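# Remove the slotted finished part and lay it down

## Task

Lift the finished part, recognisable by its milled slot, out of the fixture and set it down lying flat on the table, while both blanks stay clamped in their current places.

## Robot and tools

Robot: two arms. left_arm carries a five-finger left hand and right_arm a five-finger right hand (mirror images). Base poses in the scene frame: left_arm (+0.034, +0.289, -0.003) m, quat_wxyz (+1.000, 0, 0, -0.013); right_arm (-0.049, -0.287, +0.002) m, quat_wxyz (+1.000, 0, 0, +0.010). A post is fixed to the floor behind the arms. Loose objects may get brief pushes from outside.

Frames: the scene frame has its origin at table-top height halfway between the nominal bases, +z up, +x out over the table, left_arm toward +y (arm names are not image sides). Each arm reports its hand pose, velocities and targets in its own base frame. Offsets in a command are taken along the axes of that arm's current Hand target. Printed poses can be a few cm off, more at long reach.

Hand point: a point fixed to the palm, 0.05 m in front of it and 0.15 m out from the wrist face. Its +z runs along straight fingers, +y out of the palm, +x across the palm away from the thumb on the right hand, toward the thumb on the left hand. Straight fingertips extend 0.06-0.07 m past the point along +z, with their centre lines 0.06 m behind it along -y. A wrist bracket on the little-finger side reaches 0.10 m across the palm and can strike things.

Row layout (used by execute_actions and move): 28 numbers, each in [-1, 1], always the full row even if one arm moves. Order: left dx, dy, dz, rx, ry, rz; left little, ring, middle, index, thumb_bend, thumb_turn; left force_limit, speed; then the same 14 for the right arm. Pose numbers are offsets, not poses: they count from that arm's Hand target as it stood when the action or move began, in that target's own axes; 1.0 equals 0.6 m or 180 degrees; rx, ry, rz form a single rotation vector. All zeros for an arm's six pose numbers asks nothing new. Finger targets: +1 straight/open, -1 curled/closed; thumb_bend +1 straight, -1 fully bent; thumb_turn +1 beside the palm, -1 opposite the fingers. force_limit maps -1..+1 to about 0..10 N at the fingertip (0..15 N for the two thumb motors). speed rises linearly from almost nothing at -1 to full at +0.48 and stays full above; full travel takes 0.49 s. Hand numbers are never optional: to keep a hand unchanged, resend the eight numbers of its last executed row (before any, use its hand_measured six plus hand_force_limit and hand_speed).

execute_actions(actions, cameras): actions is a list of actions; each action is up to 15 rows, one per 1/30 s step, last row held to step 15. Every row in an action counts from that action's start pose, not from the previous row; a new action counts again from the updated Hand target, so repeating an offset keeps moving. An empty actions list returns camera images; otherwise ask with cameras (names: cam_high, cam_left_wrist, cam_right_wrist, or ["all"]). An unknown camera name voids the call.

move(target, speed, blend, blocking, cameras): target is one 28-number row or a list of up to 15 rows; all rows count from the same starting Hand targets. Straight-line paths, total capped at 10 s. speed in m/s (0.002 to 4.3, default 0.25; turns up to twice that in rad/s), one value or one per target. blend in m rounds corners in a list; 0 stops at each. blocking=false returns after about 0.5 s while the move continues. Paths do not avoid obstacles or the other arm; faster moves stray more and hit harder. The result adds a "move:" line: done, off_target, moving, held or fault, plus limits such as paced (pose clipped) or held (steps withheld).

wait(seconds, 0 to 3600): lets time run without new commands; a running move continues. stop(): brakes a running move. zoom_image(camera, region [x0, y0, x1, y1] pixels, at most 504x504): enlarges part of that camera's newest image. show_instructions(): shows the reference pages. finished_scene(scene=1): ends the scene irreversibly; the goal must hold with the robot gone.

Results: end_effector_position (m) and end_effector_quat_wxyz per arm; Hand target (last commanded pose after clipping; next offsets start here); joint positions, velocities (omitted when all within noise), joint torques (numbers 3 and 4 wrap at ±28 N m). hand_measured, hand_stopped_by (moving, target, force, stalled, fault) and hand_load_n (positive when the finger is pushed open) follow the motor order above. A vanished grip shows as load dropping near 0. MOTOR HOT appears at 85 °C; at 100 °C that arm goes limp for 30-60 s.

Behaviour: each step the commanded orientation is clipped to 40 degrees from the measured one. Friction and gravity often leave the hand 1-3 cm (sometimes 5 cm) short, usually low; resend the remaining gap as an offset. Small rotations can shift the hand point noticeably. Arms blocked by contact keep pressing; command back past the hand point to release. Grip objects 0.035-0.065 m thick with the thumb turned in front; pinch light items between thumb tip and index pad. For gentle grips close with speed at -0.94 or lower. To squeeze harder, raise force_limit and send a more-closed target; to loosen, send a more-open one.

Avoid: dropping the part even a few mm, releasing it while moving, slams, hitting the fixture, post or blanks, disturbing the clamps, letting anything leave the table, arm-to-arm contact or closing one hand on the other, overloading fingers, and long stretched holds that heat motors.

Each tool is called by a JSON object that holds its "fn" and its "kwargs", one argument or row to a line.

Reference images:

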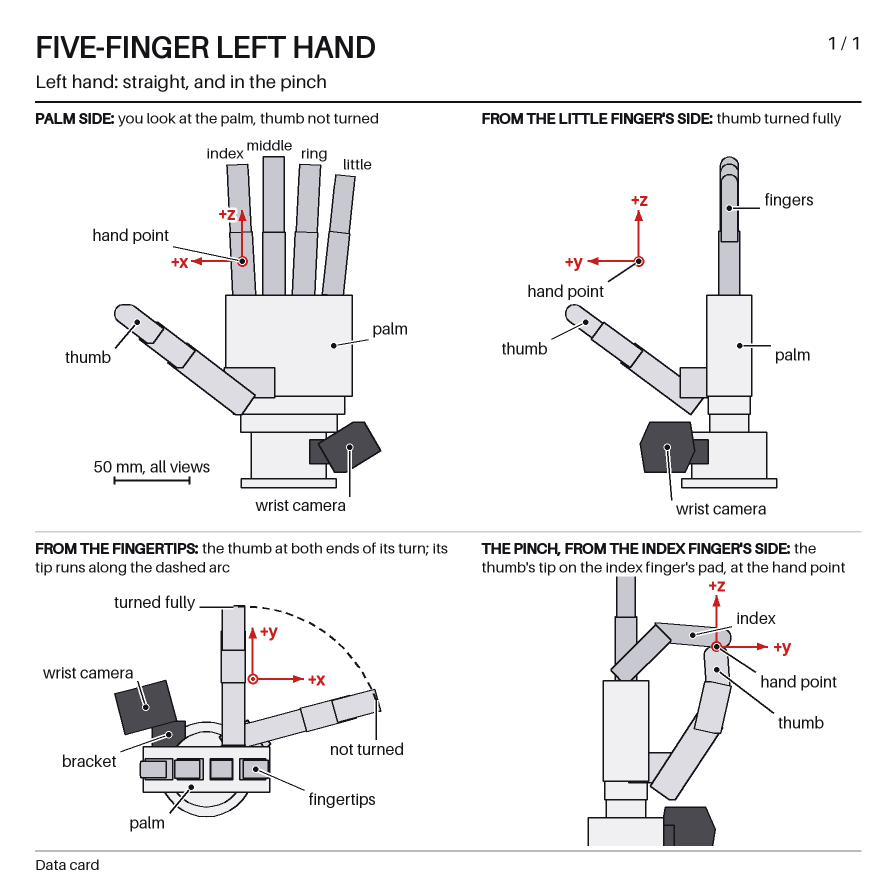

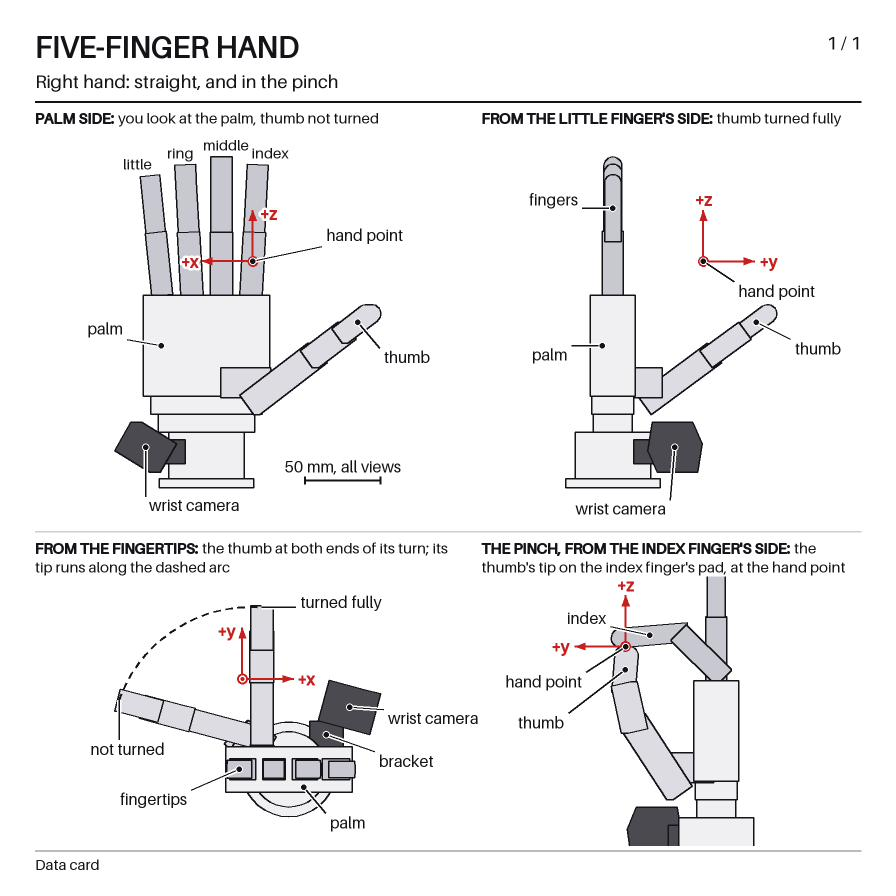

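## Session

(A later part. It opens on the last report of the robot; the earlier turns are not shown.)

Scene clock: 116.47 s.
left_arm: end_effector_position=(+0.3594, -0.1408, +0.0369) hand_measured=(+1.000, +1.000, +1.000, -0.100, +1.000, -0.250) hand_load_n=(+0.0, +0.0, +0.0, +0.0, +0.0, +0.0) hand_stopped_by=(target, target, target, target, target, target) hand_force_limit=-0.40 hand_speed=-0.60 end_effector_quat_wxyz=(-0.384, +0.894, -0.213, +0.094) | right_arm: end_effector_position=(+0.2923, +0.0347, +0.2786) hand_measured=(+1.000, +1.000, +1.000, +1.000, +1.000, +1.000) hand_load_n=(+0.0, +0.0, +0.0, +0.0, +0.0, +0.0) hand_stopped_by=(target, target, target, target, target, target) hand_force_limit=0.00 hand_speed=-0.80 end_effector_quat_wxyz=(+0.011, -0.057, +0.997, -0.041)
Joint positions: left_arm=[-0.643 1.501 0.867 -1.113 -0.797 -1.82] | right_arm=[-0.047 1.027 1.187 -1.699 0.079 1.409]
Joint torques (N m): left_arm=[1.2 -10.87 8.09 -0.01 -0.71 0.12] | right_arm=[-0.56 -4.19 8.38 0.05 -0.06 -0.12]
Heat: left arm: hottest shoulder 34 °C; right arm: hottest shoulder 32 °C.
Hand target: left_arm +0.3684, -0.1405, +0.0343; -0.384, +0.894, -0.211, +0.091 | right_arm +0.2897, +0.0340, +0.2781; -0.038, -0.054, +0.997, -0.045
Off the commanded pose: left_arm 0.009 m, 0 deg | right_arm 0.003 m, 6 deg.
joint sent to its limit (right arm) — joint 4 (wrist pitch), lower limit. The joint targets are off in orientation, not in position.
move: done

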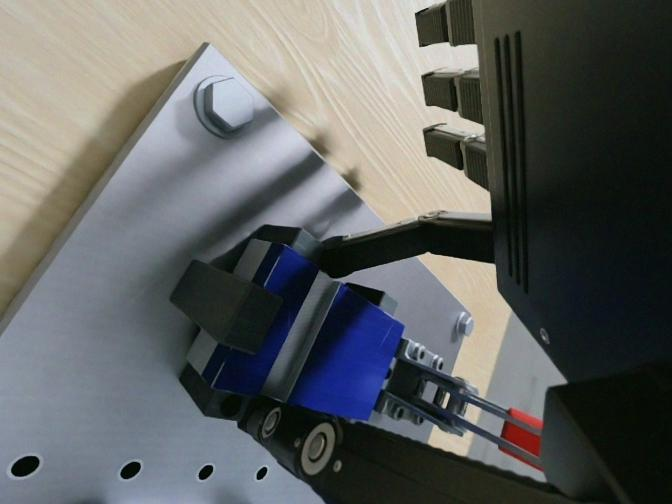

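{"fn": "move", "kwargs": {
  "target": [0.0045,-0.0059,-0.018,0,0,0,1,1,1,-0.1,1,-0.25,-0.4,-0.6,0,0,0,0,0,0,1,1,1,1,1,1,0,-0.8],
  "speed": 0.03,
  "cameras": ["cam_left_wrist"]
}}

Scene clock: 118.13 s.
left_arm: end_effector_position=(+0.3578, -0.1400, +0.0393) hand_measured=(+1.000, +1.000, +1.000, -0.100, +1.000, -0.250) hand_load_n=(+0.0, +0.0, +0.0, +0.0, +0.0, +0.0) hand_stopped_by=(target, target, target, target, target, target) hand_force_limit=-0.40 hand_speed=-0.60 end_effector_quat_wxyz=(-0.385, +0.893, -0.216, +0.087) | right_arm: end_effector_position=(+0.2923, +0.0347, +0.2786) hand_measured=(+1.000, +1.000, +1.000, +1.000, +1.000, +1.000) hand_load_n=(+0.0, +0.0, +0.0, +0.0, +0.0, +0.0) hand_stopped_by=(target, target, target, target, target, target) hand_force_limit=0.00 hand_speed=-0.80 end_effector_quat_wxyz=(+0.011, -0.057, +0.997, -0.041)
Joint positions: left_arm=[-0.643 1.501 0.876 -1.136 -0.795 -1.819] | right_arm=[-0.047 1.027 1.187 -1.699 0.079 1.409]
Joint torques (N m): left_arm=[-0.32 -10.75 9.21 -0.85 -0.7 -0.15] | right_arm=[-0.56 -4.19 8.38 0.05 -0.05 -0.13]
Heat: left arm: hottest shoulder 34 °C; right arm: hottest shoulder 32 °C.
Hand target: left_arm +0.3684, -0.1465, +0.0443; -0.384, +0.894, -0.211, +0.091 | right_arm +0.2897, +0.0340, +0.2781; -0.038, -0.054, +0.997, -0.045
Off the commanded pose: left_arm 0.013 m, 1 deg | right_arm 0.003 m, 6 deg.
joint sent to its limit (right arm) — joint 4 (wrist pitch), lower limit. The joint targets are off in orientation, not in position.
move: off_target (left_arm)

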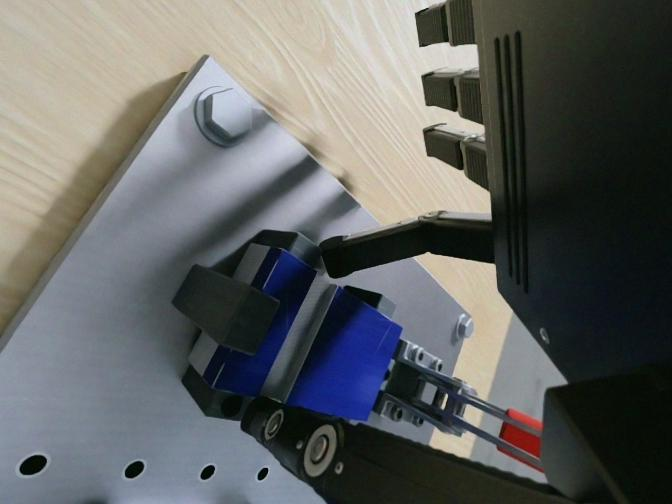

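{"fn": "move", "kwargs": {
  "target": [0,0,0,0,0,0,1,1,1,-0.7,0.2,-0.25,-0.3,-0.94,0,0,0,0,0,0,1,1,1,1,1,1,0,-0.8],
  "speed": 0.03,
  "cameras": ["cam_left_wrist"]
}}

{"fn": "zoom_image", "kwargs": {
  "camera": "cam_left_wrist",
  "region": [160, 170, 400, 460]
}}

Scene clock: 119.60 s.
left_arm: end_effector_position=(+0.3580, -0.1411, +0.0398) hand_measured=(+1.000, +1.000, +1.000, -0.246, +0.934, -0.250) hand_load_n=(+0.0, +0.0, +0.0, +4.0, +6.0, +0.5) hand_stopped_by=(target, target, target, force, force, target) hand_force_limit=-0.30 hand_speed=-0.94 end_effector_quat_wxyz=(-0.383, +0.894, -0.216, +0.087) | right_arm: end_effector_position=(+0.2923, +0.0347, +0.2786) hand_measured=(+1.000, +1.000, +1.000, +1.000, +1.000, +1.000) hand_load_n=(+0.0, +0.0, +0.0, +0.0, +0.0, +0.0) hand_stopped_by=(target, target, target, target, target, target) hand_force_limit=0.00 hand_speed=-0.80 end_effector_quat_wxyz=(+0.011, -0.057, +0.997, -0.041)
Joint positions: left_arm=[-0.643 1.501 0.879 -1.138 -0.79 -1.819] | right_arm=[-0.047 1.027 1.187 -1.699 0.079 1.409]
Joint torques (N m): left_arm=[0.44 -10.81 8.91 -0.7 -0.83 -0.12] | right_arm=[-0.56 -4.19 8.36 0.05 -0.05 -0.13]
Heat: left arm: hottest shoulder 34 °C; right arm: hottest shoulder 32 °C.
Hand target: left_arm +0.3685, -0.1466, +0.0443; -0.384, +0.894, -0.211, +0.091 | right_arm +0.2897, +0.0340, +0.2781; -0.038, -0.054, +0.997, -0.045
Off the commanded pose: left_arm 0.013 m, 1 deg | right_arm 0.003 m, 6 deg.
joint sent to its limit (right arm) — joint 4 (wrist pitch), lower limit. The joint targets are off in orientation, not in position.
move: done

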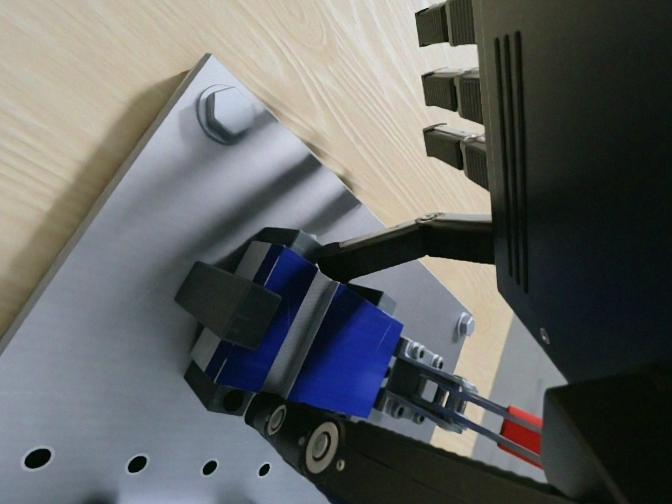

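Scaled by 1.738 from the camera's image (finer frame: 960x720).

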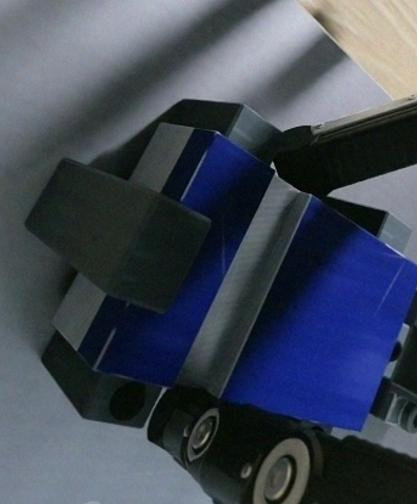

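{"fn": "move", "kwargs": {
  "target": [0,0,0,0,0,0,1,1,1,-0.75,0.15,-0.25,0.1,-0.94,0,0,0,0,0,0,1,1,1,1,1,1,0,-0.8],
  "speed": 0.03,
  "cameras": []
}}

Scene clock: 120.27 s.
left_arm: end_effector_position=(+0.3581, -0.1411, +0.0398) hand_measured=(+1.000, +1.000, +1.000, -0.266, +0.928, -0.250) hand_load_n=(+0.0, +0.0, +0.0, +5.5, +8.5, +1.5) hand_stopped_by=(target, target, target, force, force, target) hand_force_limit=0.10 hand_speed=-0.94 end_effector_quat_wxyz=(-0.383, +0.894, -0.216, +0.087) | right_arm: end_effector_position=(+0.2923, +0.0347, +0.2786) hand_measured=(+1.000, +1.000, +1.000, +1.000, +1.000, +1.000) hand_load_n=(+0.0, +0.0, +0.0, +0.5, +0.0, +0.0) hand_stopped_by=(target, target, target, target, target, target) hand_force_limit=0.00 hand_speed=-0.80 end_effector_quat_wxyz=(+0.011, -0.057, +0.997, -0.041)
Joint positions: left_arm=[-0.643 1.501 0.879 -1.138 -0.791 -1.819] | right_arm=[-0.047 1.027 1.187 -1.699 0.079 1.409]
Joint torques (N m): left_arm=[0.79 -11.58 9.18 -0.66 -0.8 -0.15] | right_arm=[-0.5 -4.19 8.39 0.06 -0.05 -0.13]
Heat: left arm: hottest shoulder 34 °C; right arm: hottest shoulder 32 °C.
Hand target: left_arm +0.3685, -0.1466, +0.0443; -0.384, +0.894, -0.211, +0.091 | right_arm +0.2897, +0.0340, +0.2781; -0.038, -0.054, +0.997, -0.045
Off the commanded pose: left_arm 0.013 m, 1 deg | right_arm 0.003 m, 6 deg.
joint sent to its limit (right arm) — joint 4 (wrist pitch), lower limit. The joint targets are off in orientation, not in position.
move: done

{"fn": "move", "kwargs": {
  "target": [-0.0112,-0.0324,-0.0385,0,0,0,1,1,1,-0.75,0.15,-0.25,0.1,-0.94,0,0,0,0,0,0,1,1,1,1,1,1,0,-0.8],
  "speed": 0.03,
  "cameras": ["all"]
}}

{"fn": "zoom_image", "kwargs": {
  "camera": "cam_left_wrist",
  "region": [160, 170, 460, 470]
}}

Scene clock: 122.00 s.
left_arm: end_effector_position=(+0.3506, -0.1361, +0.0602) hand_measured=(+1.000, +1.000, +1.000, -0.266, +0.926, -0.250) hand_load_n=(+0.0, +0.0, -0.5, +0.0, +0.0, +0.0) hand_stopped_by=(target, target, target, force, force, target) hand_force_limit=0.10 hand_speed=-0.94 end_effector_quat_wxyz=(-0.390, +0.891, -0.219, +0.073) | right_arm: end_effector_position=(+0.2923, +0.0347, +0.2786) hand_measured=(+1.000, +1.000, +1.000, +1.000, +1.000, +1.000) hand_load_n=(+0.0, +0.0, +0.0, +0.0, +0.0, +0.0) hand_stopped_by=(target, target, target, target, target, target) hand_force_limit=0.00 hand_speed=-0.80 end_effector_quat_wxyz=(+0.011, -0.057, +0.997, -0.041)
Joint positions: left_arm=[-0.646 1.468 0.904 -1.235 -0.792 -1.831] | right_arm=[-0.047 1.027 1.187 -1.699 0.079 1.409]
Joint torques (N m): left_arm=[-0.91 -12.75 9.32 -0.84 -0.73 -0.16] | right_arm=[-0.56 -4.19 8.36 0.06 -0.05 -0.13]
Heat: left arm: hottest shoulder 34 °C; right arm: hottest shoulder 32 °C.
Hand target: left_arm +0.3610, -0.1465, +0.0743; -0.384, +0.894, -0.211, +0.091 | right_arm +0.2897, +0.0340, +0.2781; -0.038, -0.054, +0.997, -0.045
Off the commanded pose: left_arm 0.020 m, 2 deg | right_arm 0.003 m, 6 deg.
joint sent to its limit (right arm) — joint 4 (wrist pitch), lower limit. The joint targets are off in orientation, not in position.
move: off_target (left_arm)

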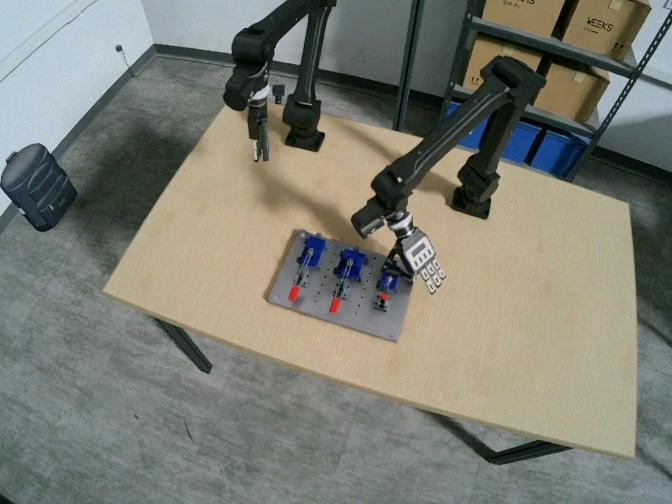

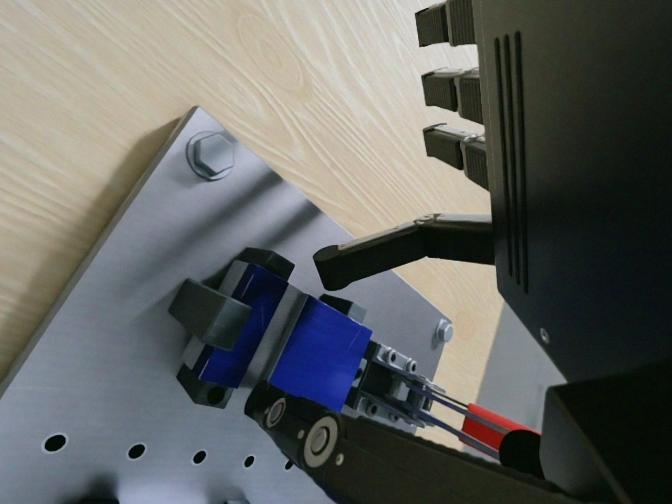

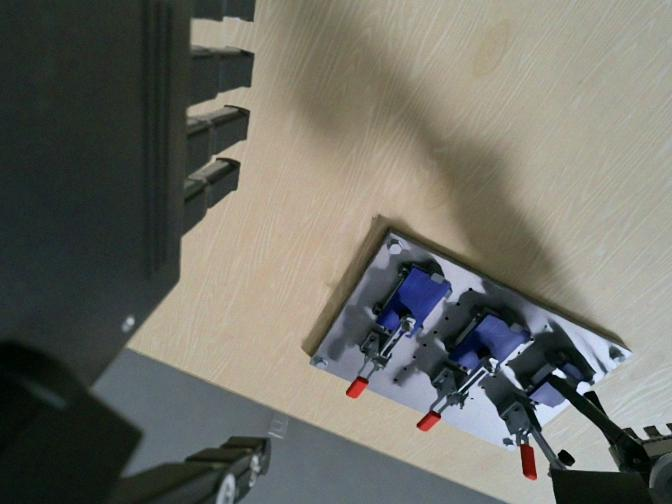

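Scaled by 1.680 from the camera's image (finer frame: 960x720).

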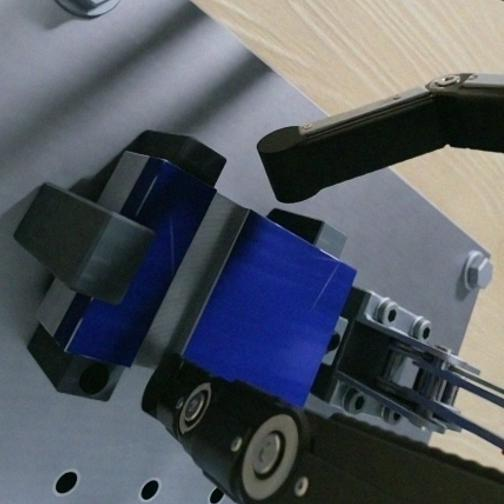

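{"fn": "move", "kwargs": {
  "target": [
    [0,0,0,0,0,0,1,1,1,0.05,1,-0.25,-0.3,-0.5,0,0,0,0,0,0,1,1,1,1,1,1,0,-0.8],
    [0.0078,0.0572,0.03,0,0,0,1,1,1,0.05,1,-0.25,-0.3,-0.5,0,0,0,0,0,0,1,1,1,1,1,1,0,-0.8]
  ],
  "speed": 0.03,
  "cameras": ["cam_left_wrist"]
}}

{"fn": "zoom_image", "kwargs": {
  "camera": "cam_left_wrist",
  "region": [160, 170, 460, 470]
}}

Scene clock: 126.20 s.
left_arm: end_effector_position=(+0.3593, -0.1502, +0.0427) hand_measured=(+1.000, +1.000, +1.000, +0.050, +1.000, -0.250) hand_load_n=(+0.0, +0.0, +0.0, +0.0, +0.0, +0.0) hand_stopped_by=(target, target, target, target, target, target) hand_force_limit=-0.30 hand_speed=-0.50 end_effector_quat_wxyz=(-0.385, +0.895, -0.209, +0.089) | right_arm: end_effector_position=(+0.2923, +0.0347, +0.2786) hand_measured=(+1.000, +1.000, +1.000, +1.000, +1.000, +1.000) hand_load_n=(+0.0, +0.0, +0.0, +0.0, +0.0, +0.0) hand_stopped_by=(target, target, target, target, target, target) hand_force_limit=0.00 hand_speed=-0.80 end_effector_quat_wxyz=(+0.011, -0.057, +0.997, -0.041)
Joint positions: left_arm=[-0.664 1.518 0.904 -1.173 -0.79 -1.867] | right_arm=[-0.047 1.027 1.187 -1.699 0.079 1.409]
Joint torques (N m): left_arm=[-1.03 -10.81 7.21 -0.39 -0.63 -0.14] | right_arm=[-0.62 -4.13 8.39 0.05 -0.06 -0.13]
Heat: left arm: hottest shoulder 34 °C; right arm: hottest shoulder 31 °C.
Hand target: left_arm +0.3604, -0.1581, +0.0370; -0.384, +0.894, -0.211, +0.091 | right_arm +0.2897, +0.0340, +0.2781; -0.038, -0.054, +0.997, -0.045
Off the commanded pose: left_arm 0.010 m, 0 deg | right_arm 0.003 m, 6 deg.
joint sent to its limit (right arm) — joint 4 (wrist pitch), lower limit. The joint targets are off in orientation, not in position.
move: done

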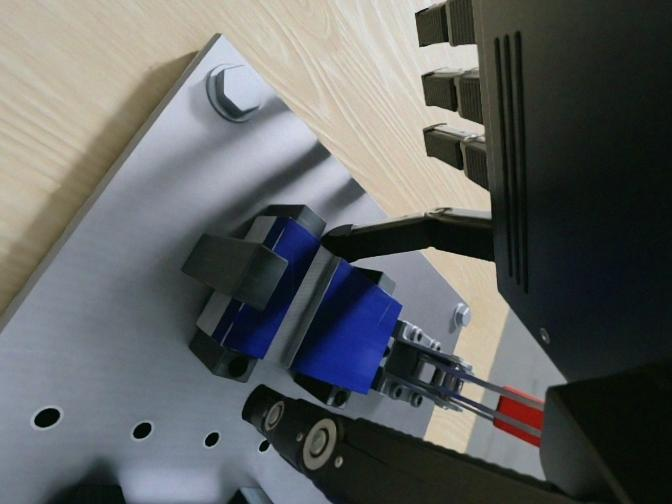

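Scaled by 1.680 from the camera's image (finer frame: 960x720).

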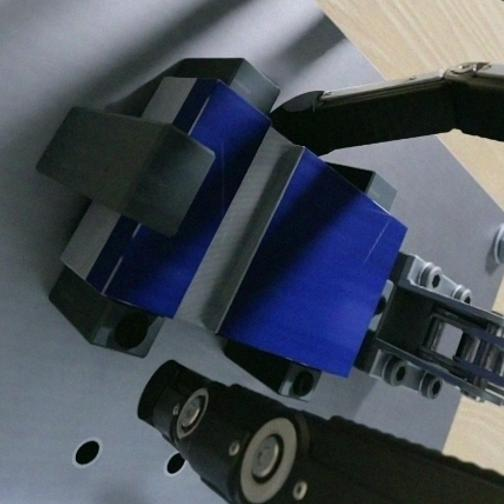

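{"fn": "move", "kwargs": {
  "target": [0.015,-0.0315,-0.0295,0,0,0,1,1,1,0.05,1,-0.25,-0.3,-0.5,0,0,0,0,0,0,1,1,1,1,1,1,0,-0.8],
  "speed": 0.03,
  "cameras": ["cam_left_wrist"]
}}

{"fn": "zoom_image", "kwargs": {
  "camera": "cam_left_wrist",
  "region": [160, 170, 460, 470]
}}

Scene clock: 127.83 s.
left_arm: end_effector_position=(+0.3588, -0.1498, +0.0515) hand_measured=(+1.000, +1.000, +1.000, +0.050, +1.000, -0.250) hand_load_n=(+0.0, +0.0, +0.0, -0.5, +0.0, +0.0) hand_stopped_by=(target, target, target, target, target, target) hand_force_limit=-0.30 hand_speed=-0.50 end_effector_quat_wxyz=(-0.390, +0.892, -0.213, +0.078) | right_arm: end_effector_position=(+0.2923, +0.0347, +0.2786) hand_measured=(+1.000, +1.000, +1.000, +1.000, +1.000, +1.000) hand_load_n=(+0.0, +0.0, +0.0, +0.0, +0.0, +0.0) hand_stopped_by=(target, target, target, target, target, target) hand_force_limit=0.00 hand_speed=-0.80 end_effector_quat_wxyz=(+0.011, -0.057, +0.997, -0.041)
Joint positions: left_arm=[-0.664 1.518 0.931 -1.226 -0.79 -1.867] | right_arm=[-0.047 1.027 1.187 -1.699 0.079 1.409]
Joint torques (N m): left_arm=[-0.67 -12.86 9.26 -0.69 -0.65 -0.13] | right_arm=[-0.56 -4.19 8.38 0.05 -0.05 -0.13]
Heat: left arm: hottest shoulder 34 °C; right arm: hottest shoulder 31 °C.
Hand target: left_arm +0.3684, -0.1619, +0.0628; -0.384, +0.894, -0.211, +0.091 | right_arm +0.2897, +0.0340, +0.2781; -0.038, -0.054, +0.997, -0.045
Off the commanded pose: left_arm 0.019 m, 2 deg | right_arm 0.003 m, 6 deg.
joint sent to its limit (right arm) — joint 4 (wrist pitch), lower limit. The joint targets are off in orientation, not in position.
move: off_target (left_arm)

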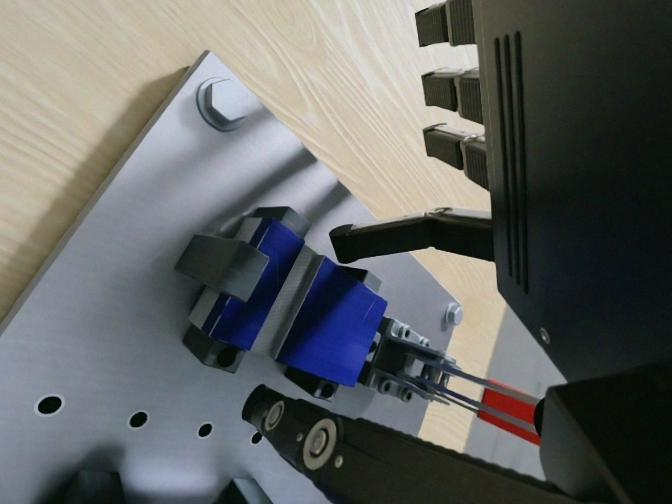

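Scaled by 1.680 from the camera's image (finer frame: 960x720).

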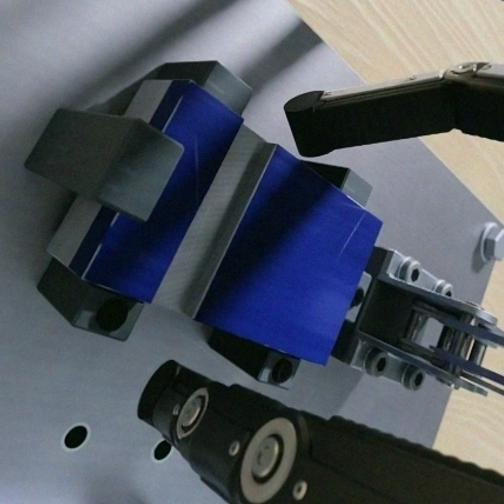

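{"fn": "move", "kwargs": {
  "target": [
    [0,0.0377,0.0358,0,0,0,1,1,1,0.05,1,-0.25,-0.3,-0.5,0,0,0,0,0,0,1,1,1,1,1,1,0,-0.8],
    [0,0.0085,0.0081,0,0,0,1,1,1,0.05,1,-0.25,-0.3,-0.5,0,0,0,0,0,0,1,1,1,1,1,1,0,-0.8]
  ],
  "speed": 0.03,
  "cameras": ["cam_left_wrist"]
}}

Scene clock: 130.77 s.
left_arm: end_effector_position=(+0.3598, -0.1505, +0.0419) hand_measured=(+1.000, +1.000, +1.000, +0.050, +1.000, -0.250) hand_load_n=(+0.0, +0.0, +0.0, +0.0, +0.0, +0.0) hand_stopped_by=(target, target, target, target, target, target) hand_force_limit=-0.30 hand_speed=-0.50 end_effector_quat_wxyz=(-0.392, +0.892, -0.214, +0.075) | right_arm: end_effector_position=(+0.2923, +0.0347, +0.2786) hand_measured=(+1.000, +1.000, +1.000, +1.000, +1.000, +1.000) hand_load_n=(+0.0, +0.0, +0.0, +0.0, +0.0, +0.0) hand_stopped_by=(target, target, target, target, target, target) hand_force_limit=0.00 hand_speed=-0.80 end_effector_quat_wxyz=(+0.011, -0.057, +0.997, -0.041)
Joint positions: left_arm=[-0.664 1.541 0.928 -1.206 -0.79 -1.867] | right_arm=[-0.047 1.027 1.187 -1.699 0.079 1.409]
Joint torques (N m): left_arm=[-0.79 -13.92 8.69 -0.9 -0.56 -0.1] | right_arm=[-0.62 -4.13 8.39 0.08 -0.05 -0.13]
Heat: left arm: hottest shoulder 34 °C; right arm: hottest shoulder 31 °C.
Hand target: left_arm +0.3685, -0.1620, +0.0559; -0.384, +0.894, -0.211, +0.091 | right_arm +0.2897, +0.0340, +0.2781; -0.038, -0.054, +0.997, -0.045
Off the commanded pose: left_arm 0.020 m, 2 deg | right_arm 0.003 m, 6 deg.
joint sent to its limit (right arm) — joint 4 (wrist pitch), lower limit. The joint targets are off in orientation, not in position.
move: off_target (left_arm)

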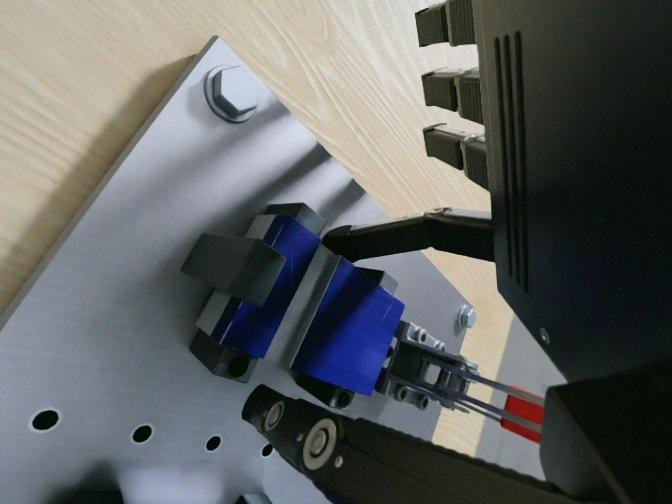

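{"fn": "move", "kwargs": {
  "target": [0,0,0,0,0,0,1,1,1,-0.6,0.2,-0.25,0.2,-0.94,0,0,0,0,0,0,1,1,1,1,1,1,0,-0.8],
  "speed": 0.03,
  "cameras": ["cam_left_wrist"]
}}

{"fn": "zoom_image", "kwargs": {
  "camera": "cam_left_wrist",
  "region": [160, 170, 460, 470]
}}

Scene clock: 133.27 s.
left_arm: end_effector_position=(+0.3579, -0.1479, +0.0430) hand_measured=(+1.000, +1.000, +1.000, -0.202, +0.826, -0.250) hand_load_n=(+0.0, +0.0, +0.0, +8.0, +8.5, +0.0) hand_stopped_by=(target, target, target, force, force, target) hand_force_limit=0.20 hand_speed=-0.94 end_effector_quat_wxyz=(-0.396, +0.889, -0.217, +0.071) | right_arm: end_effector_position=(+0.2923, +0.0347, +0.2786) hand_measured=(+1.000, +1.000, +1.000, +1.000, +1.000, +1.000) hand_load_n=(-0.5, +0.0, +0.0, +0.0, +0.0, +0.0) hand_stopped_by=(target, target, target, target, target, target) hand_force_limit=0.00 hand_speed=-0.80 end_effector_quat_wxyz=(+0.011, -0.057, +0.997, -0.041)
Joint positions: left_arm=[-0.664 1.541 0.928 -1.219 -0.795 -1.867] | right_arm=[-0.047 1.027 1.187 -1.699 0.079 1.409]
Joint torques (N m): left_arm=[-0.32 -14.51 8.76 -0.55 -0.4 -0.11] | right_arm=[-0.56 -4.19 8.38 0.02 -0.05 -0.12]
Heat: left arm: hottest shoulder 34 °C; right arm: hottest shoulder 31 °C.
Hand target: left_arm +0.3685, -0.1620, +0.0559; -0.384, +0.894, -0.211, +0.091 | right_arm +0.2897, +0.0340, +0.2781; -0.038, -0.054, +0.997, -0.045
Off the commanded pose: left_arm 0.022 m, 3 deg | right_arm 0.003 m, 6 deg.
joint sent to its limit (right arm) — joint 4 (wrist pitch), lower limit. The joint targets are off in orientation, not in position.
move: done

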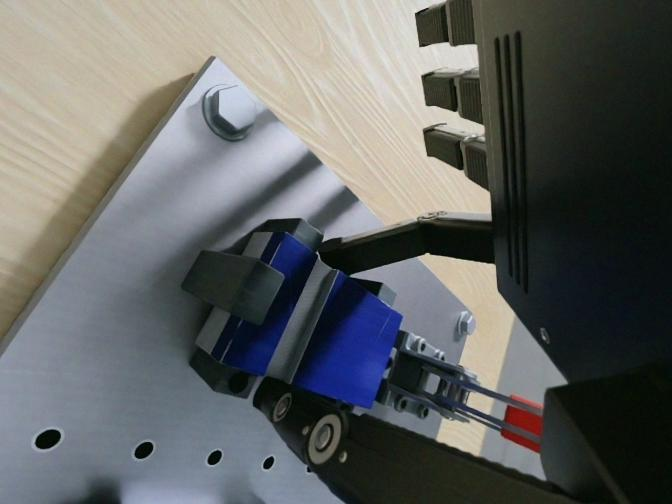

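Scaled by 1.680 from the camera's image (finer frame: 960x720).

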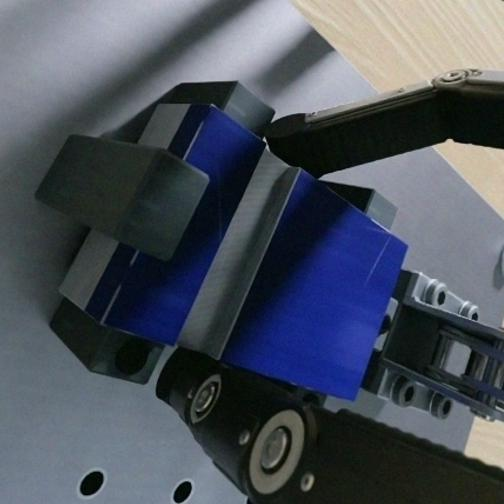

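{"fn": "move", "kwargs": {
  "target": [0,-0.0121,-0.0115,0,0,0,1,1,1,-0.6,0.2,-0.25,0.2,-0.94,0,0,0,0,0,0,1,1,1,1,1,1,0,-0.8],
  "speed": 0.03,
  "cameras": ["cam_left_wrist"]
}}

Scene clock: 134.13 s.
left_arm: end_effector_position=(+0.3555, -0.1466, +0.0446) hand_measured=(+1.000, +1.000, +1.000, -0.202, +0.826, -0.250) hand_load_n=(+0.0, +0.0, +0.0, +7.0, +8.0, +2.5) hand_stopped_by=(target, target, target, force, force, target) hand_force_limit=0.20 hand_speed=-0.94 end_effector_quat_wxyz=(-0.396, +0.889, -0.218, +0.067) | right_arm: end_effector_position=(+0.2923, +0.0347, +0.2786) hand_measured=(+1.000, +1.000, +1.000, +1.000, +1.000, +1.000) hand_load_n=(+0.0, +0.0, +0.0, +0.0, +0.0, +0.0) hand_stopped_by=(target, target, target, target, target, target) hand_force_limit=0.00 hand_speed=-0.80 end_effector_quat_wxyz=(+0.011, -0.057, +0.997, -0.041)
Joint positions: left_arm=[-0.664 1.536 0.928 -1.231 -0.793 -1.867] | right_arm=[-0.047 1.027 1.187 -1.699 0.079 1.409]
Joint torques (N m): left_arm=[-0.5 -15.97 9.84 -1.06 -0.55 -0.1] | right_arm=[-0.56 -4.19 8.39 0.05 -0.05 -0.13]
Heat: left arm: hottest shoulder 34 °C; right arm: hottest shoulder 31 °C.
Hand target: left_arm +0.3686, -0.1620, +0.0659; -0.384, +0.894, -0.211, +0.091 | right_arm +0.2897, +0.0340, +0.2781; -0.038, -0.054, +0.997, -0.045
Off the commanded pose: left_arm 0.029 m, 3 deg | right_arm 0.003 m, 6 deg.
joint sent to its limit (right arm) — joint 4 (wrist pitch), lower limit. The joint targets are off in orientation, not in position.
move: off_target (left_arm)

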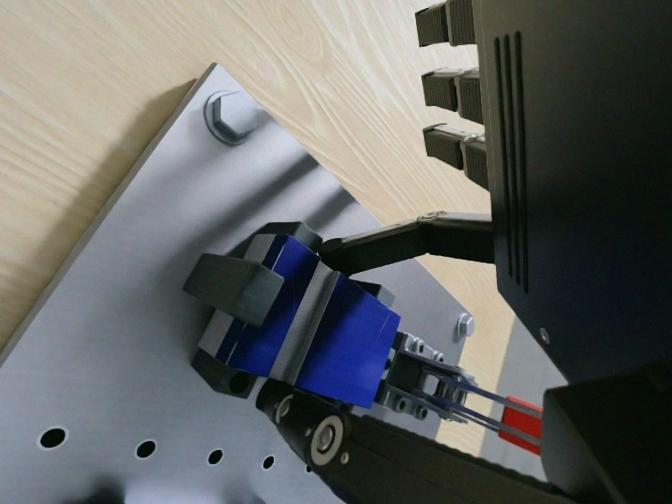

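{"fn": "move", "kwargs": {
  "target": [0,-0.0242,-0.023,0,0,0,1,1,1,-0.6,0.2,-0.25,0.2,-0.94,0,0,0,0,0,0,1,1,1,1,1,1,0,-0.8],
  "speed": 0.03,
  "cameras": ["cam_left_wrist"]
}}

Scene clock: 135.37 s.
left_arm: end_effector_position=(+0.3599, -0.1511, +0.0731) hand_measured=(+1.000, +1.000, +1.000, -0.202, +0.824, -0.250) hand_load_n=(+0.0, +0.0, +0.0, +0.0, +0.0, +0.0) hand_stopped_by=(target, target, target, force, force, target) hand_force_limit=0.20 hand_speed=-0.94 end_effector_quat_wxyz=(-0.390, +0.893, -0.214, +0.076) | right_arm: end_effector_position=(+0.2923, +0.0347, +0.2786) hand_measured=(+1.000, +1.000, +1.000, +1.000, +1.000, +1.000) hand_load_n=(+0.0, +0.0, +0.0, +0.0, +0.0, +0.0) hand_stopped_by=(target, target, target, target, target, target) hand_force_limit=0.00 hand_speed=-0.80 end_effector_quat_wxyz=(+0.011, -0.057, +0.997, -0.041)
Joint positions: left_arm=[-0.664 1.491 0.967 -1.291 -0.788 -1.867] | right_arm=[-0.047 1.027 1.187 -1.699 0.079 1.409]
Joint torques (N m): left_arm=[-1.14 -12.86 9.36 -0.83 -0.71 -0.11] | right_arm=[-0.56 -4.19 8.38 0.06 -0.05 -0.12]
Heat: left arm: hottest shoulder 34 °C; right arm: hottest shoulder 31 °C.
Hand target: left_arm +0.3684, -0.1620, +0.0858; -0.384, +0.894, -0.211, +0.091 | right_arm +0.2897, +0.0340, +0.2781; -0.038, -0.054, +0.997, -0.045
Off the commanded pose: left_arm 0.019 m, 2 deg | right_arm 0.003 m, 6 deg.
joint sent to its limit (right arm) — joint 4 (wrist pitch), lower limit. The joint targets are off in orientation, not in position.
move: off_target (left_arm)

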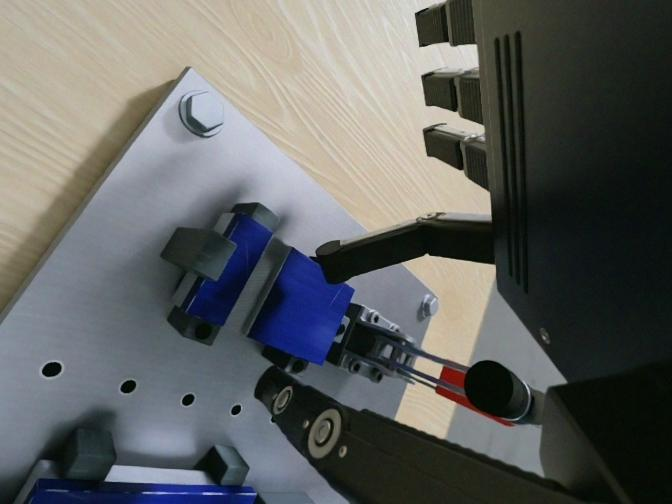

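{"fn": "zoom_image", "kwargs": {
  "camera": "cam_left_wrist",
  "region": [140, 170, 400, 430]
}}

Scaled by 1.938 from the camera's image (finer frame: 960x720).

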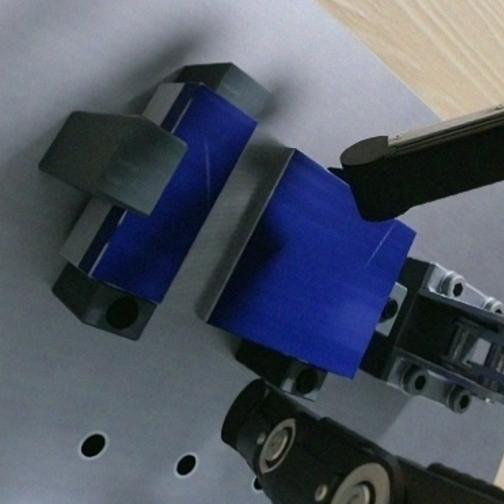

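{"fn": "move", "kwargs": {
  "target": [
    [0,0,0,0,0,0,1,1,1,0.05,1,-0.25,-0.3,-0.5,0,0,0,0,0,0,1,1,1,1,1,1,0,-0.8],
    [-0.017,0.0618,0.065,0,0,0,1,1,1,0.05,1,-0.25,-0.3,-0.5,0,0,0,0,0,0,1,1,1,1,1,1,0,-0.8],
    [0,0.0361,0.0343,0,0,0,1,1,1,0.05,1,-0.25,-0.3,-0.5,0,0,0,0,0,0,1,1,1,1,1,1,0,-0.8]
  ],
  "speed": 0.03,
  "cameras": ["cam_left_wrist"]
}}

{"fn": "zoom_image", "kwargs": {
  "camera": "cam_left_wrist",
  "region": [160, 170, 460, 470]
}}

Scene clock: 143.47 s.
left_arm: end_effector_position=(+0.3674, -0.1540, +0.0625) hand_measured=(+1.000, +1.000, +1.000, +0.050, +1.000, -0.250) hand_load_n=(+0.0, +0.0, +0.0, -0.5, +0.0, +0.0) hand_stopped_by=(target, target, target, target, target, target) hand_force_limit=-0.30 hand_speed=-0.50 end_effector_quat_wxyz=(-0.384, +0.895, -0.203, +0.102) | right_arm: end_effector_position=(+0.2923, +0.0347, +0.2786) hand_measured=(+1.000, +1.000, +1.000, +1.000, +1.000, +1.000) hand_load_n=(+0.0, +0.0, +0.0, +0.0, +0.0, +0.0) hand_stopped_by=(target, target, target, target, target, target) hand_force_limit=0.00 hand_speed=-0.80 end_effector_quat_wxyz=(+0.011, -0.057, +0.997, -0.041)
Joint positions: left_arm=[-0.664 1.493 0.935 -1.203 -0.801 -1.87] | right_arm=[-0.047 1.027 1.187 -1.699 0.079 1.409]
Joint torques (N m): left_arm=[-0.97 -9.82 8.77 -1.2 -0.28 -0.06] | right_arm=[-0.56 -4.19 8.38 0.06 -0.06 -0.13]
Heat: left arm: hottest shoulder 34 °C; right arm: hottest shoulder 31 °C.
Hand target: left_arm +0.3685, -0.1620, +0.0560; -0.384, +0.894, -0.211, +0.091 | right_arm +0.2897, +0.0340, +0.2781; -0.038, -0.054, +0.997, -0.045
Off the commanded pose: left_arm 0.010 m, 2 deg | right_arm 0.003 m, 6 deg.
joint sent to its limit (right arm) — joint 4 (wrist pitch), lower limit. The joint targets are off in orientation, not in position.
move: done

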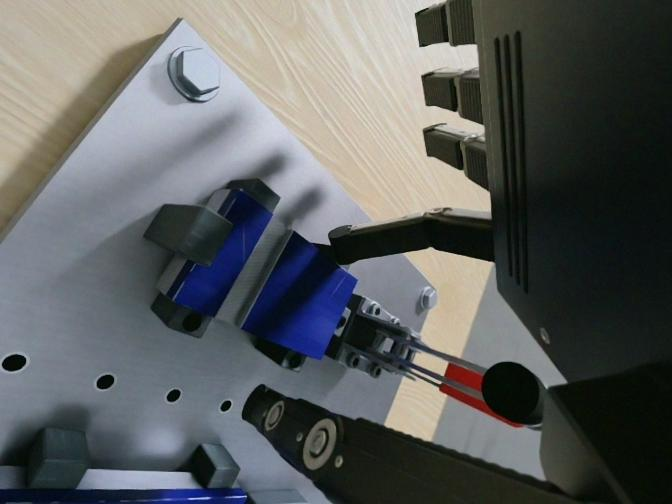

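Scaled by 1.680 from the camera's image (finer frame: 960x720).

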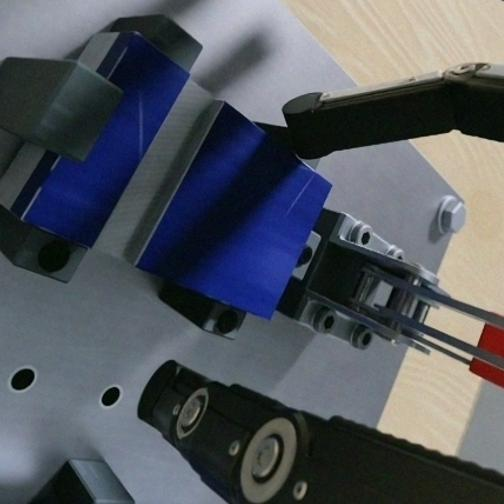

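{"fn": "move", "kwargs": {
  "target": [-0.02,-0.042,-0.05,0,0,0,1,1,1,0.0,1,-0.25,-0.3,-0.5,0,0,0,0,0,0,1,1,1,1,1,1,0,-0.8],
  "speed": 0.05,
  "cameras": ["cam_left_wrist"]
}}

Scene clock: 144.93 s.
left_arm: end_effector_position=(+0.3472, -0.1466, +0.0808) hand_measured=(+1.000, +1.000, +1.000, +0.000, +1.000, -0.250) hand_load_n=(+0.0, +0.0, +0.0, +0.0, +0.0, +0.0) hand_stopped_by=(target, target, target, target, target, target) hand_force_limit=-0.30 hand_speed=-0.50 end_effector_quat_wxyz=(-0.392, +0.891, -0.216, +0.073) | right_arm: end_effector_position=(+0.2923, +0.0347, +0.2786) hand_measured=(+1.000, +1.000, +1.000, +1.000, +1.000, +1.000) hand_load_n=(+0.0, +0.0, +0.0, +0.0, +0.0, +0.0) hand_stopped_by=(target, target, target, target, target, target) hand_force_limit=0.00 hand_speed=-0.80 end_effector_quat_wxyz=(+0.011, -0.057, +0.997, -0.041)
Joint positions: left_arm=[-0.677 1.457 0.952 -1.331 -0.786 -1.884] | right_arm=[-0.047 1.027 1.187 -1.699 0.079 1.409]
Joint torques (N m): left_arm=[-1.2 -12.86 9.81 -0.91 -0.6 -0.24] | right_arm=[-0.5 -4.25 8.38 0.05 -0.06 -0.13]
Heat: left arm: hottest shoulder 34 °C; right arm: hottest shoulder 31 °C.
Hand target: left_arm +0.3558, -0.1606, +0.0950; -0.384, +0.894, -0.211, +0.091 | right_arm +0.2897, +0.0340, +0.2781; -0.038, -0.054, +0.997, -0.045
Off the commanded pose: left_arm 0.022 m, 2 deg | right_arm 0.003 m, 6 deg.
joint sent to its limit (right arm) — joint 4 (wrist pitch), lower limit. The joint targets are off in orientation, not in position.
move: off_target (left_arm)

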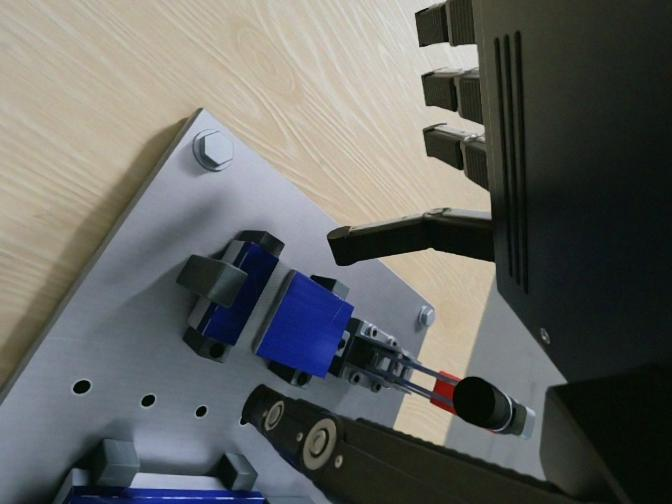

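{"fn": "move", "kwargs": {
  "target": [
    [-0.0016,0.0065,0.0222,0,0,0,1,1,1,0.0,1,-0.25,-0.3,-0.5,0,0,0,0,0,0,1,1,1,1,1,1,0,-0.8],
    [-0.0016,0.0657,0.0784,0,0,0,1,1,1,0.0,1,-0.25,-0.3,-0.5,0,0,0,0,0,0,1,1,1,1,1,1,0,-0.8]
  ],
  "speed": 0.03,
  "cameras": ["cam_left_wrist"]
}}

{"fn": "zoom_image", "kwargs": {
  "camera": "cam_left_wrist",
  "region": [160, 170, 460, 470]
}}

Scene clock: 148.17 s.
left_arm: end_effector_position=(+0.3597, -0.1555, +0.0442) hand_measured=(+1.000, +1.000, +1.000, +0.000, +1.000, -0.250) hand_load_n=(+0.0, +0.0, +0.0, +0.5, +0.0, +0.0) hand_stopped_by=(target, target, target, target, target, target) hand_force_limit=-0.30 hand_speed=-0.50 end_effector_quat_wxyz=(-0.382, +0.896, -0.205, +0.100) | right_arm: end_effector_position=(+0.2923, +0.0347, +0.2786) hand_measured=(+1.000, +1.000, +1.000, +1.000, +1.000, +1.000) hand_load_n=(+0.0, +0.0, +0.0, +0.0, +0.0, +0.0) hand_stopped_by=(target, target, target, target, target, target) hand_force_limit=0.00 hand_speed=-0.80 end_effector_quat_wxyz=(+0.011, -0.057, +0.997, -0.041)
Joint positions: left_arm=[-0.677 1.512 0.9 -1.161 -0.792 -1.882] | right_arm=[-0.047 1.027 1.187 -1.699 0.079 1.409]
Joint torques (N m): left_arm=[0.09 -10.81 6.12 -0.08 -0.6 0.04] | right_arm=[-0.56 -4.19 8.36 0.06 -0.05 -0.12]
Heat: left arm: hottest shoulder 34 °C; right arm: hottest shoulder 31 °C.
Hand target: left_arm +0.3581, -0.1539, +0.0339; -0.384, +0.894, -0.211, +0.091 | right_arm +0.2897, +0.0340, +0.2781; -0.038, -0.054, +0.997, -0.045
Off the commanded pose: left_arm 0.010 m, 1 deg | right_arm 0.003 m, 6 deg.
joint sent to its limit (right arm) — joint 4 (wrist pitch), lower limit. The joint targets are off in orientation, not in position.
move: done

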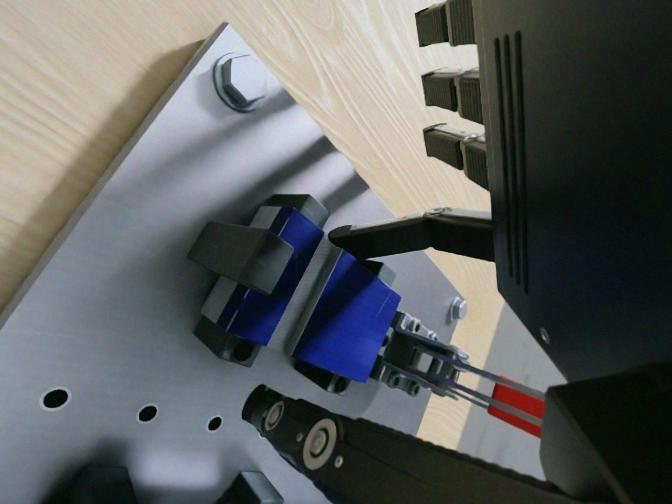

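Scaled by 1.680 from the camera's image (finer frame: 960x720).

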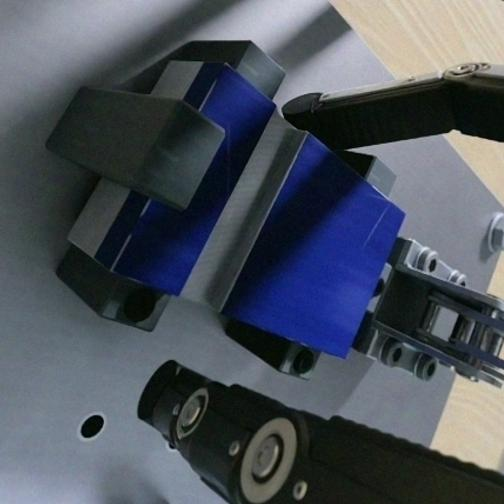

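{"fn": "move", "kwargs": {
  "target": [0,-0.0242,-0.023,0,0,0,1,1,1,0.0,1,-0.25,-0.3,-0.5,0,0,0,0,0,0,1,1,1,1,1,1,0,-0.8],
  "speed": 0.03,
  "cameras": []
}}

{"fn": "move", "kwargs": {
  "target": [0,0,0,0,0,0,1,1,1,0.0,0.0,-0.25,0.1,-0.94,0,0,0,0,0,0,1,1,1,1,1,1,0,-0.8],
  "speed": 0.03,
  "cameras": ["cam_left_wrist"]
}}

{"fn": "zoom_image", "kwargs": {
  "camera": "cam_left_wrist",
  "region": [160, 170, 460, 470]
}}

Scene clock: 149.63 s.
left_arm: end_effector_position=(+0.3527, -0.1501, +0.0444) hand_measured=(+1.000, +1.000, +1.000, +0.000, +1.000, -0.250) hand_load_n=(+0.0, +0.0, +0.0, +0.0, +0.0, +0.0) hand_stopped_by=(target, target, target, target, target, target) hand_force_limit=-0.30 hand_speed=-0.50 end_effector_quat_wxyz=(-0.388, +0.893, -0.212, +0.085) | right_arm: end_effector_position=(+0.2923, +0.0347, +0.2786) hand_measured=(+1.000, +1.000, +1.000, +1.000, +1.000, +1.000) hand_load_n=(+0.0, +0.0, +0.0, +0.0, +0.0, +0.0) hand_stopped_by=(target, target, target, target, target, target) hand_force_limit=0.00 hand_speed=-0.80 end_effector_quat_wxyz=(+0.011, -0.057, +0.997, -0.041)
Joint positions: left_arm=[-0.677 1.512 0.9 -1.196 -0.791 -1.882] | right_arm=[-0.047 1.027 1.187 -1.699 0.079 1.409]
Joint torques (N m): left_arm=[0.5 -13.51 8.2 -1.05 -0.63 0.08] | right_arm=[-0.56 -4.19 8.39 0.06 -0.05 -0.12]
Heat: left arm: hottest shoulder 34 °C; right arm: hottest shoulder 31 °C.
Hand target: left_arm +0.3581, -0.1540, +0.0540; -0.384, +0.894, -0.211, +0.091 | right_arm +0.2897, +0.0340, +0.2781; -0.038, -0.054, +0.997, -0.045
Off the commanded pose: left_arm 0.012 m, 1 deg | right_arm 0.003 m, 6 deg.
joint sent to its limit (right arm) — joint 4 (wrist pitch), lower limit. The joint targets are off in orientation, not in position.
move: off_target (left_arm)

Scene clock: 153.77 s.
left_arm: end_effector_position=(+0.3505, -0.1522, +0.0428) hand_measured=(+1.000, +1.000, +1.000, +0.000, +0.662, -0.250) hand_load_n=(+0.0, +0.0, +0.0, +1.0, +8.5, +2.0) hand_stopped_by=(target, target, target, target, force, target) hand_force_limit=0.10 hand_speed=-0.94 end_effector_quat_wxyz=(-0.382, +0.896, -0.212, +0.081) | right_arm: end_effector_position=(+0.2923, +0.0347, +0.2786) hand_measured=(+1.000, +1.000, +1.000, +1.000, +1.000, +1.000) hand_load_n=(+0.0, +0.0, +0.0, +0.0, +0.0, +0.0) hand_stopped_by=(target, target, target, target, target, target) hand_force_limit=0.00 hand_speed=-0.80 end_effector_quat_wxyz=(+0.011, -0.057, +0.997, -0.041)
Joint positions: left_arm=[-0.678 1.512 0.9 -1.197 -0.775 -1.881] | right_arm=[-0.047 1.027 1.187 -1.699 0.079 1.409]
Joint torques (N m): left_arm=[0.38 -13.8 7.99 -0.94 -1.17 0.09] | right_arm=[-0.56 -4.13 8.39 0.06 -0.05 -0.13]
Heat: left arm: hottest elbow 34 °C; right arm: hottest shoulder 31 °C.
Hand target: left_arm +0.3580, -0.1539, +0.0539; -0.384, +0.894, -0.211, +0.091 | right_arm +0.2897, +0.0340, +0.2781; -0.038, -0.054, +0.997, -0.045
Off the commanded pose: left_arm 0.014 m, 1 deg | right_arm 0.003 m, 6 deg.
joint sent to its limit (right arm) — joint 4 (wrist pitch), lower limit. The joint targets are off in orientation, not in position.
move: done

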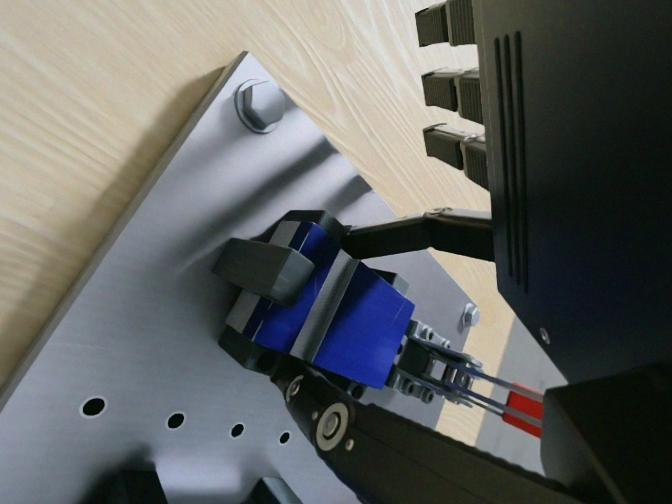

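Scaled by 1.680 from the camera's image (finer frame: 960x720).

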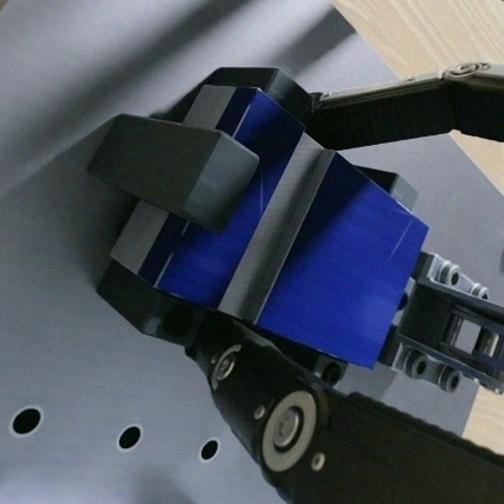

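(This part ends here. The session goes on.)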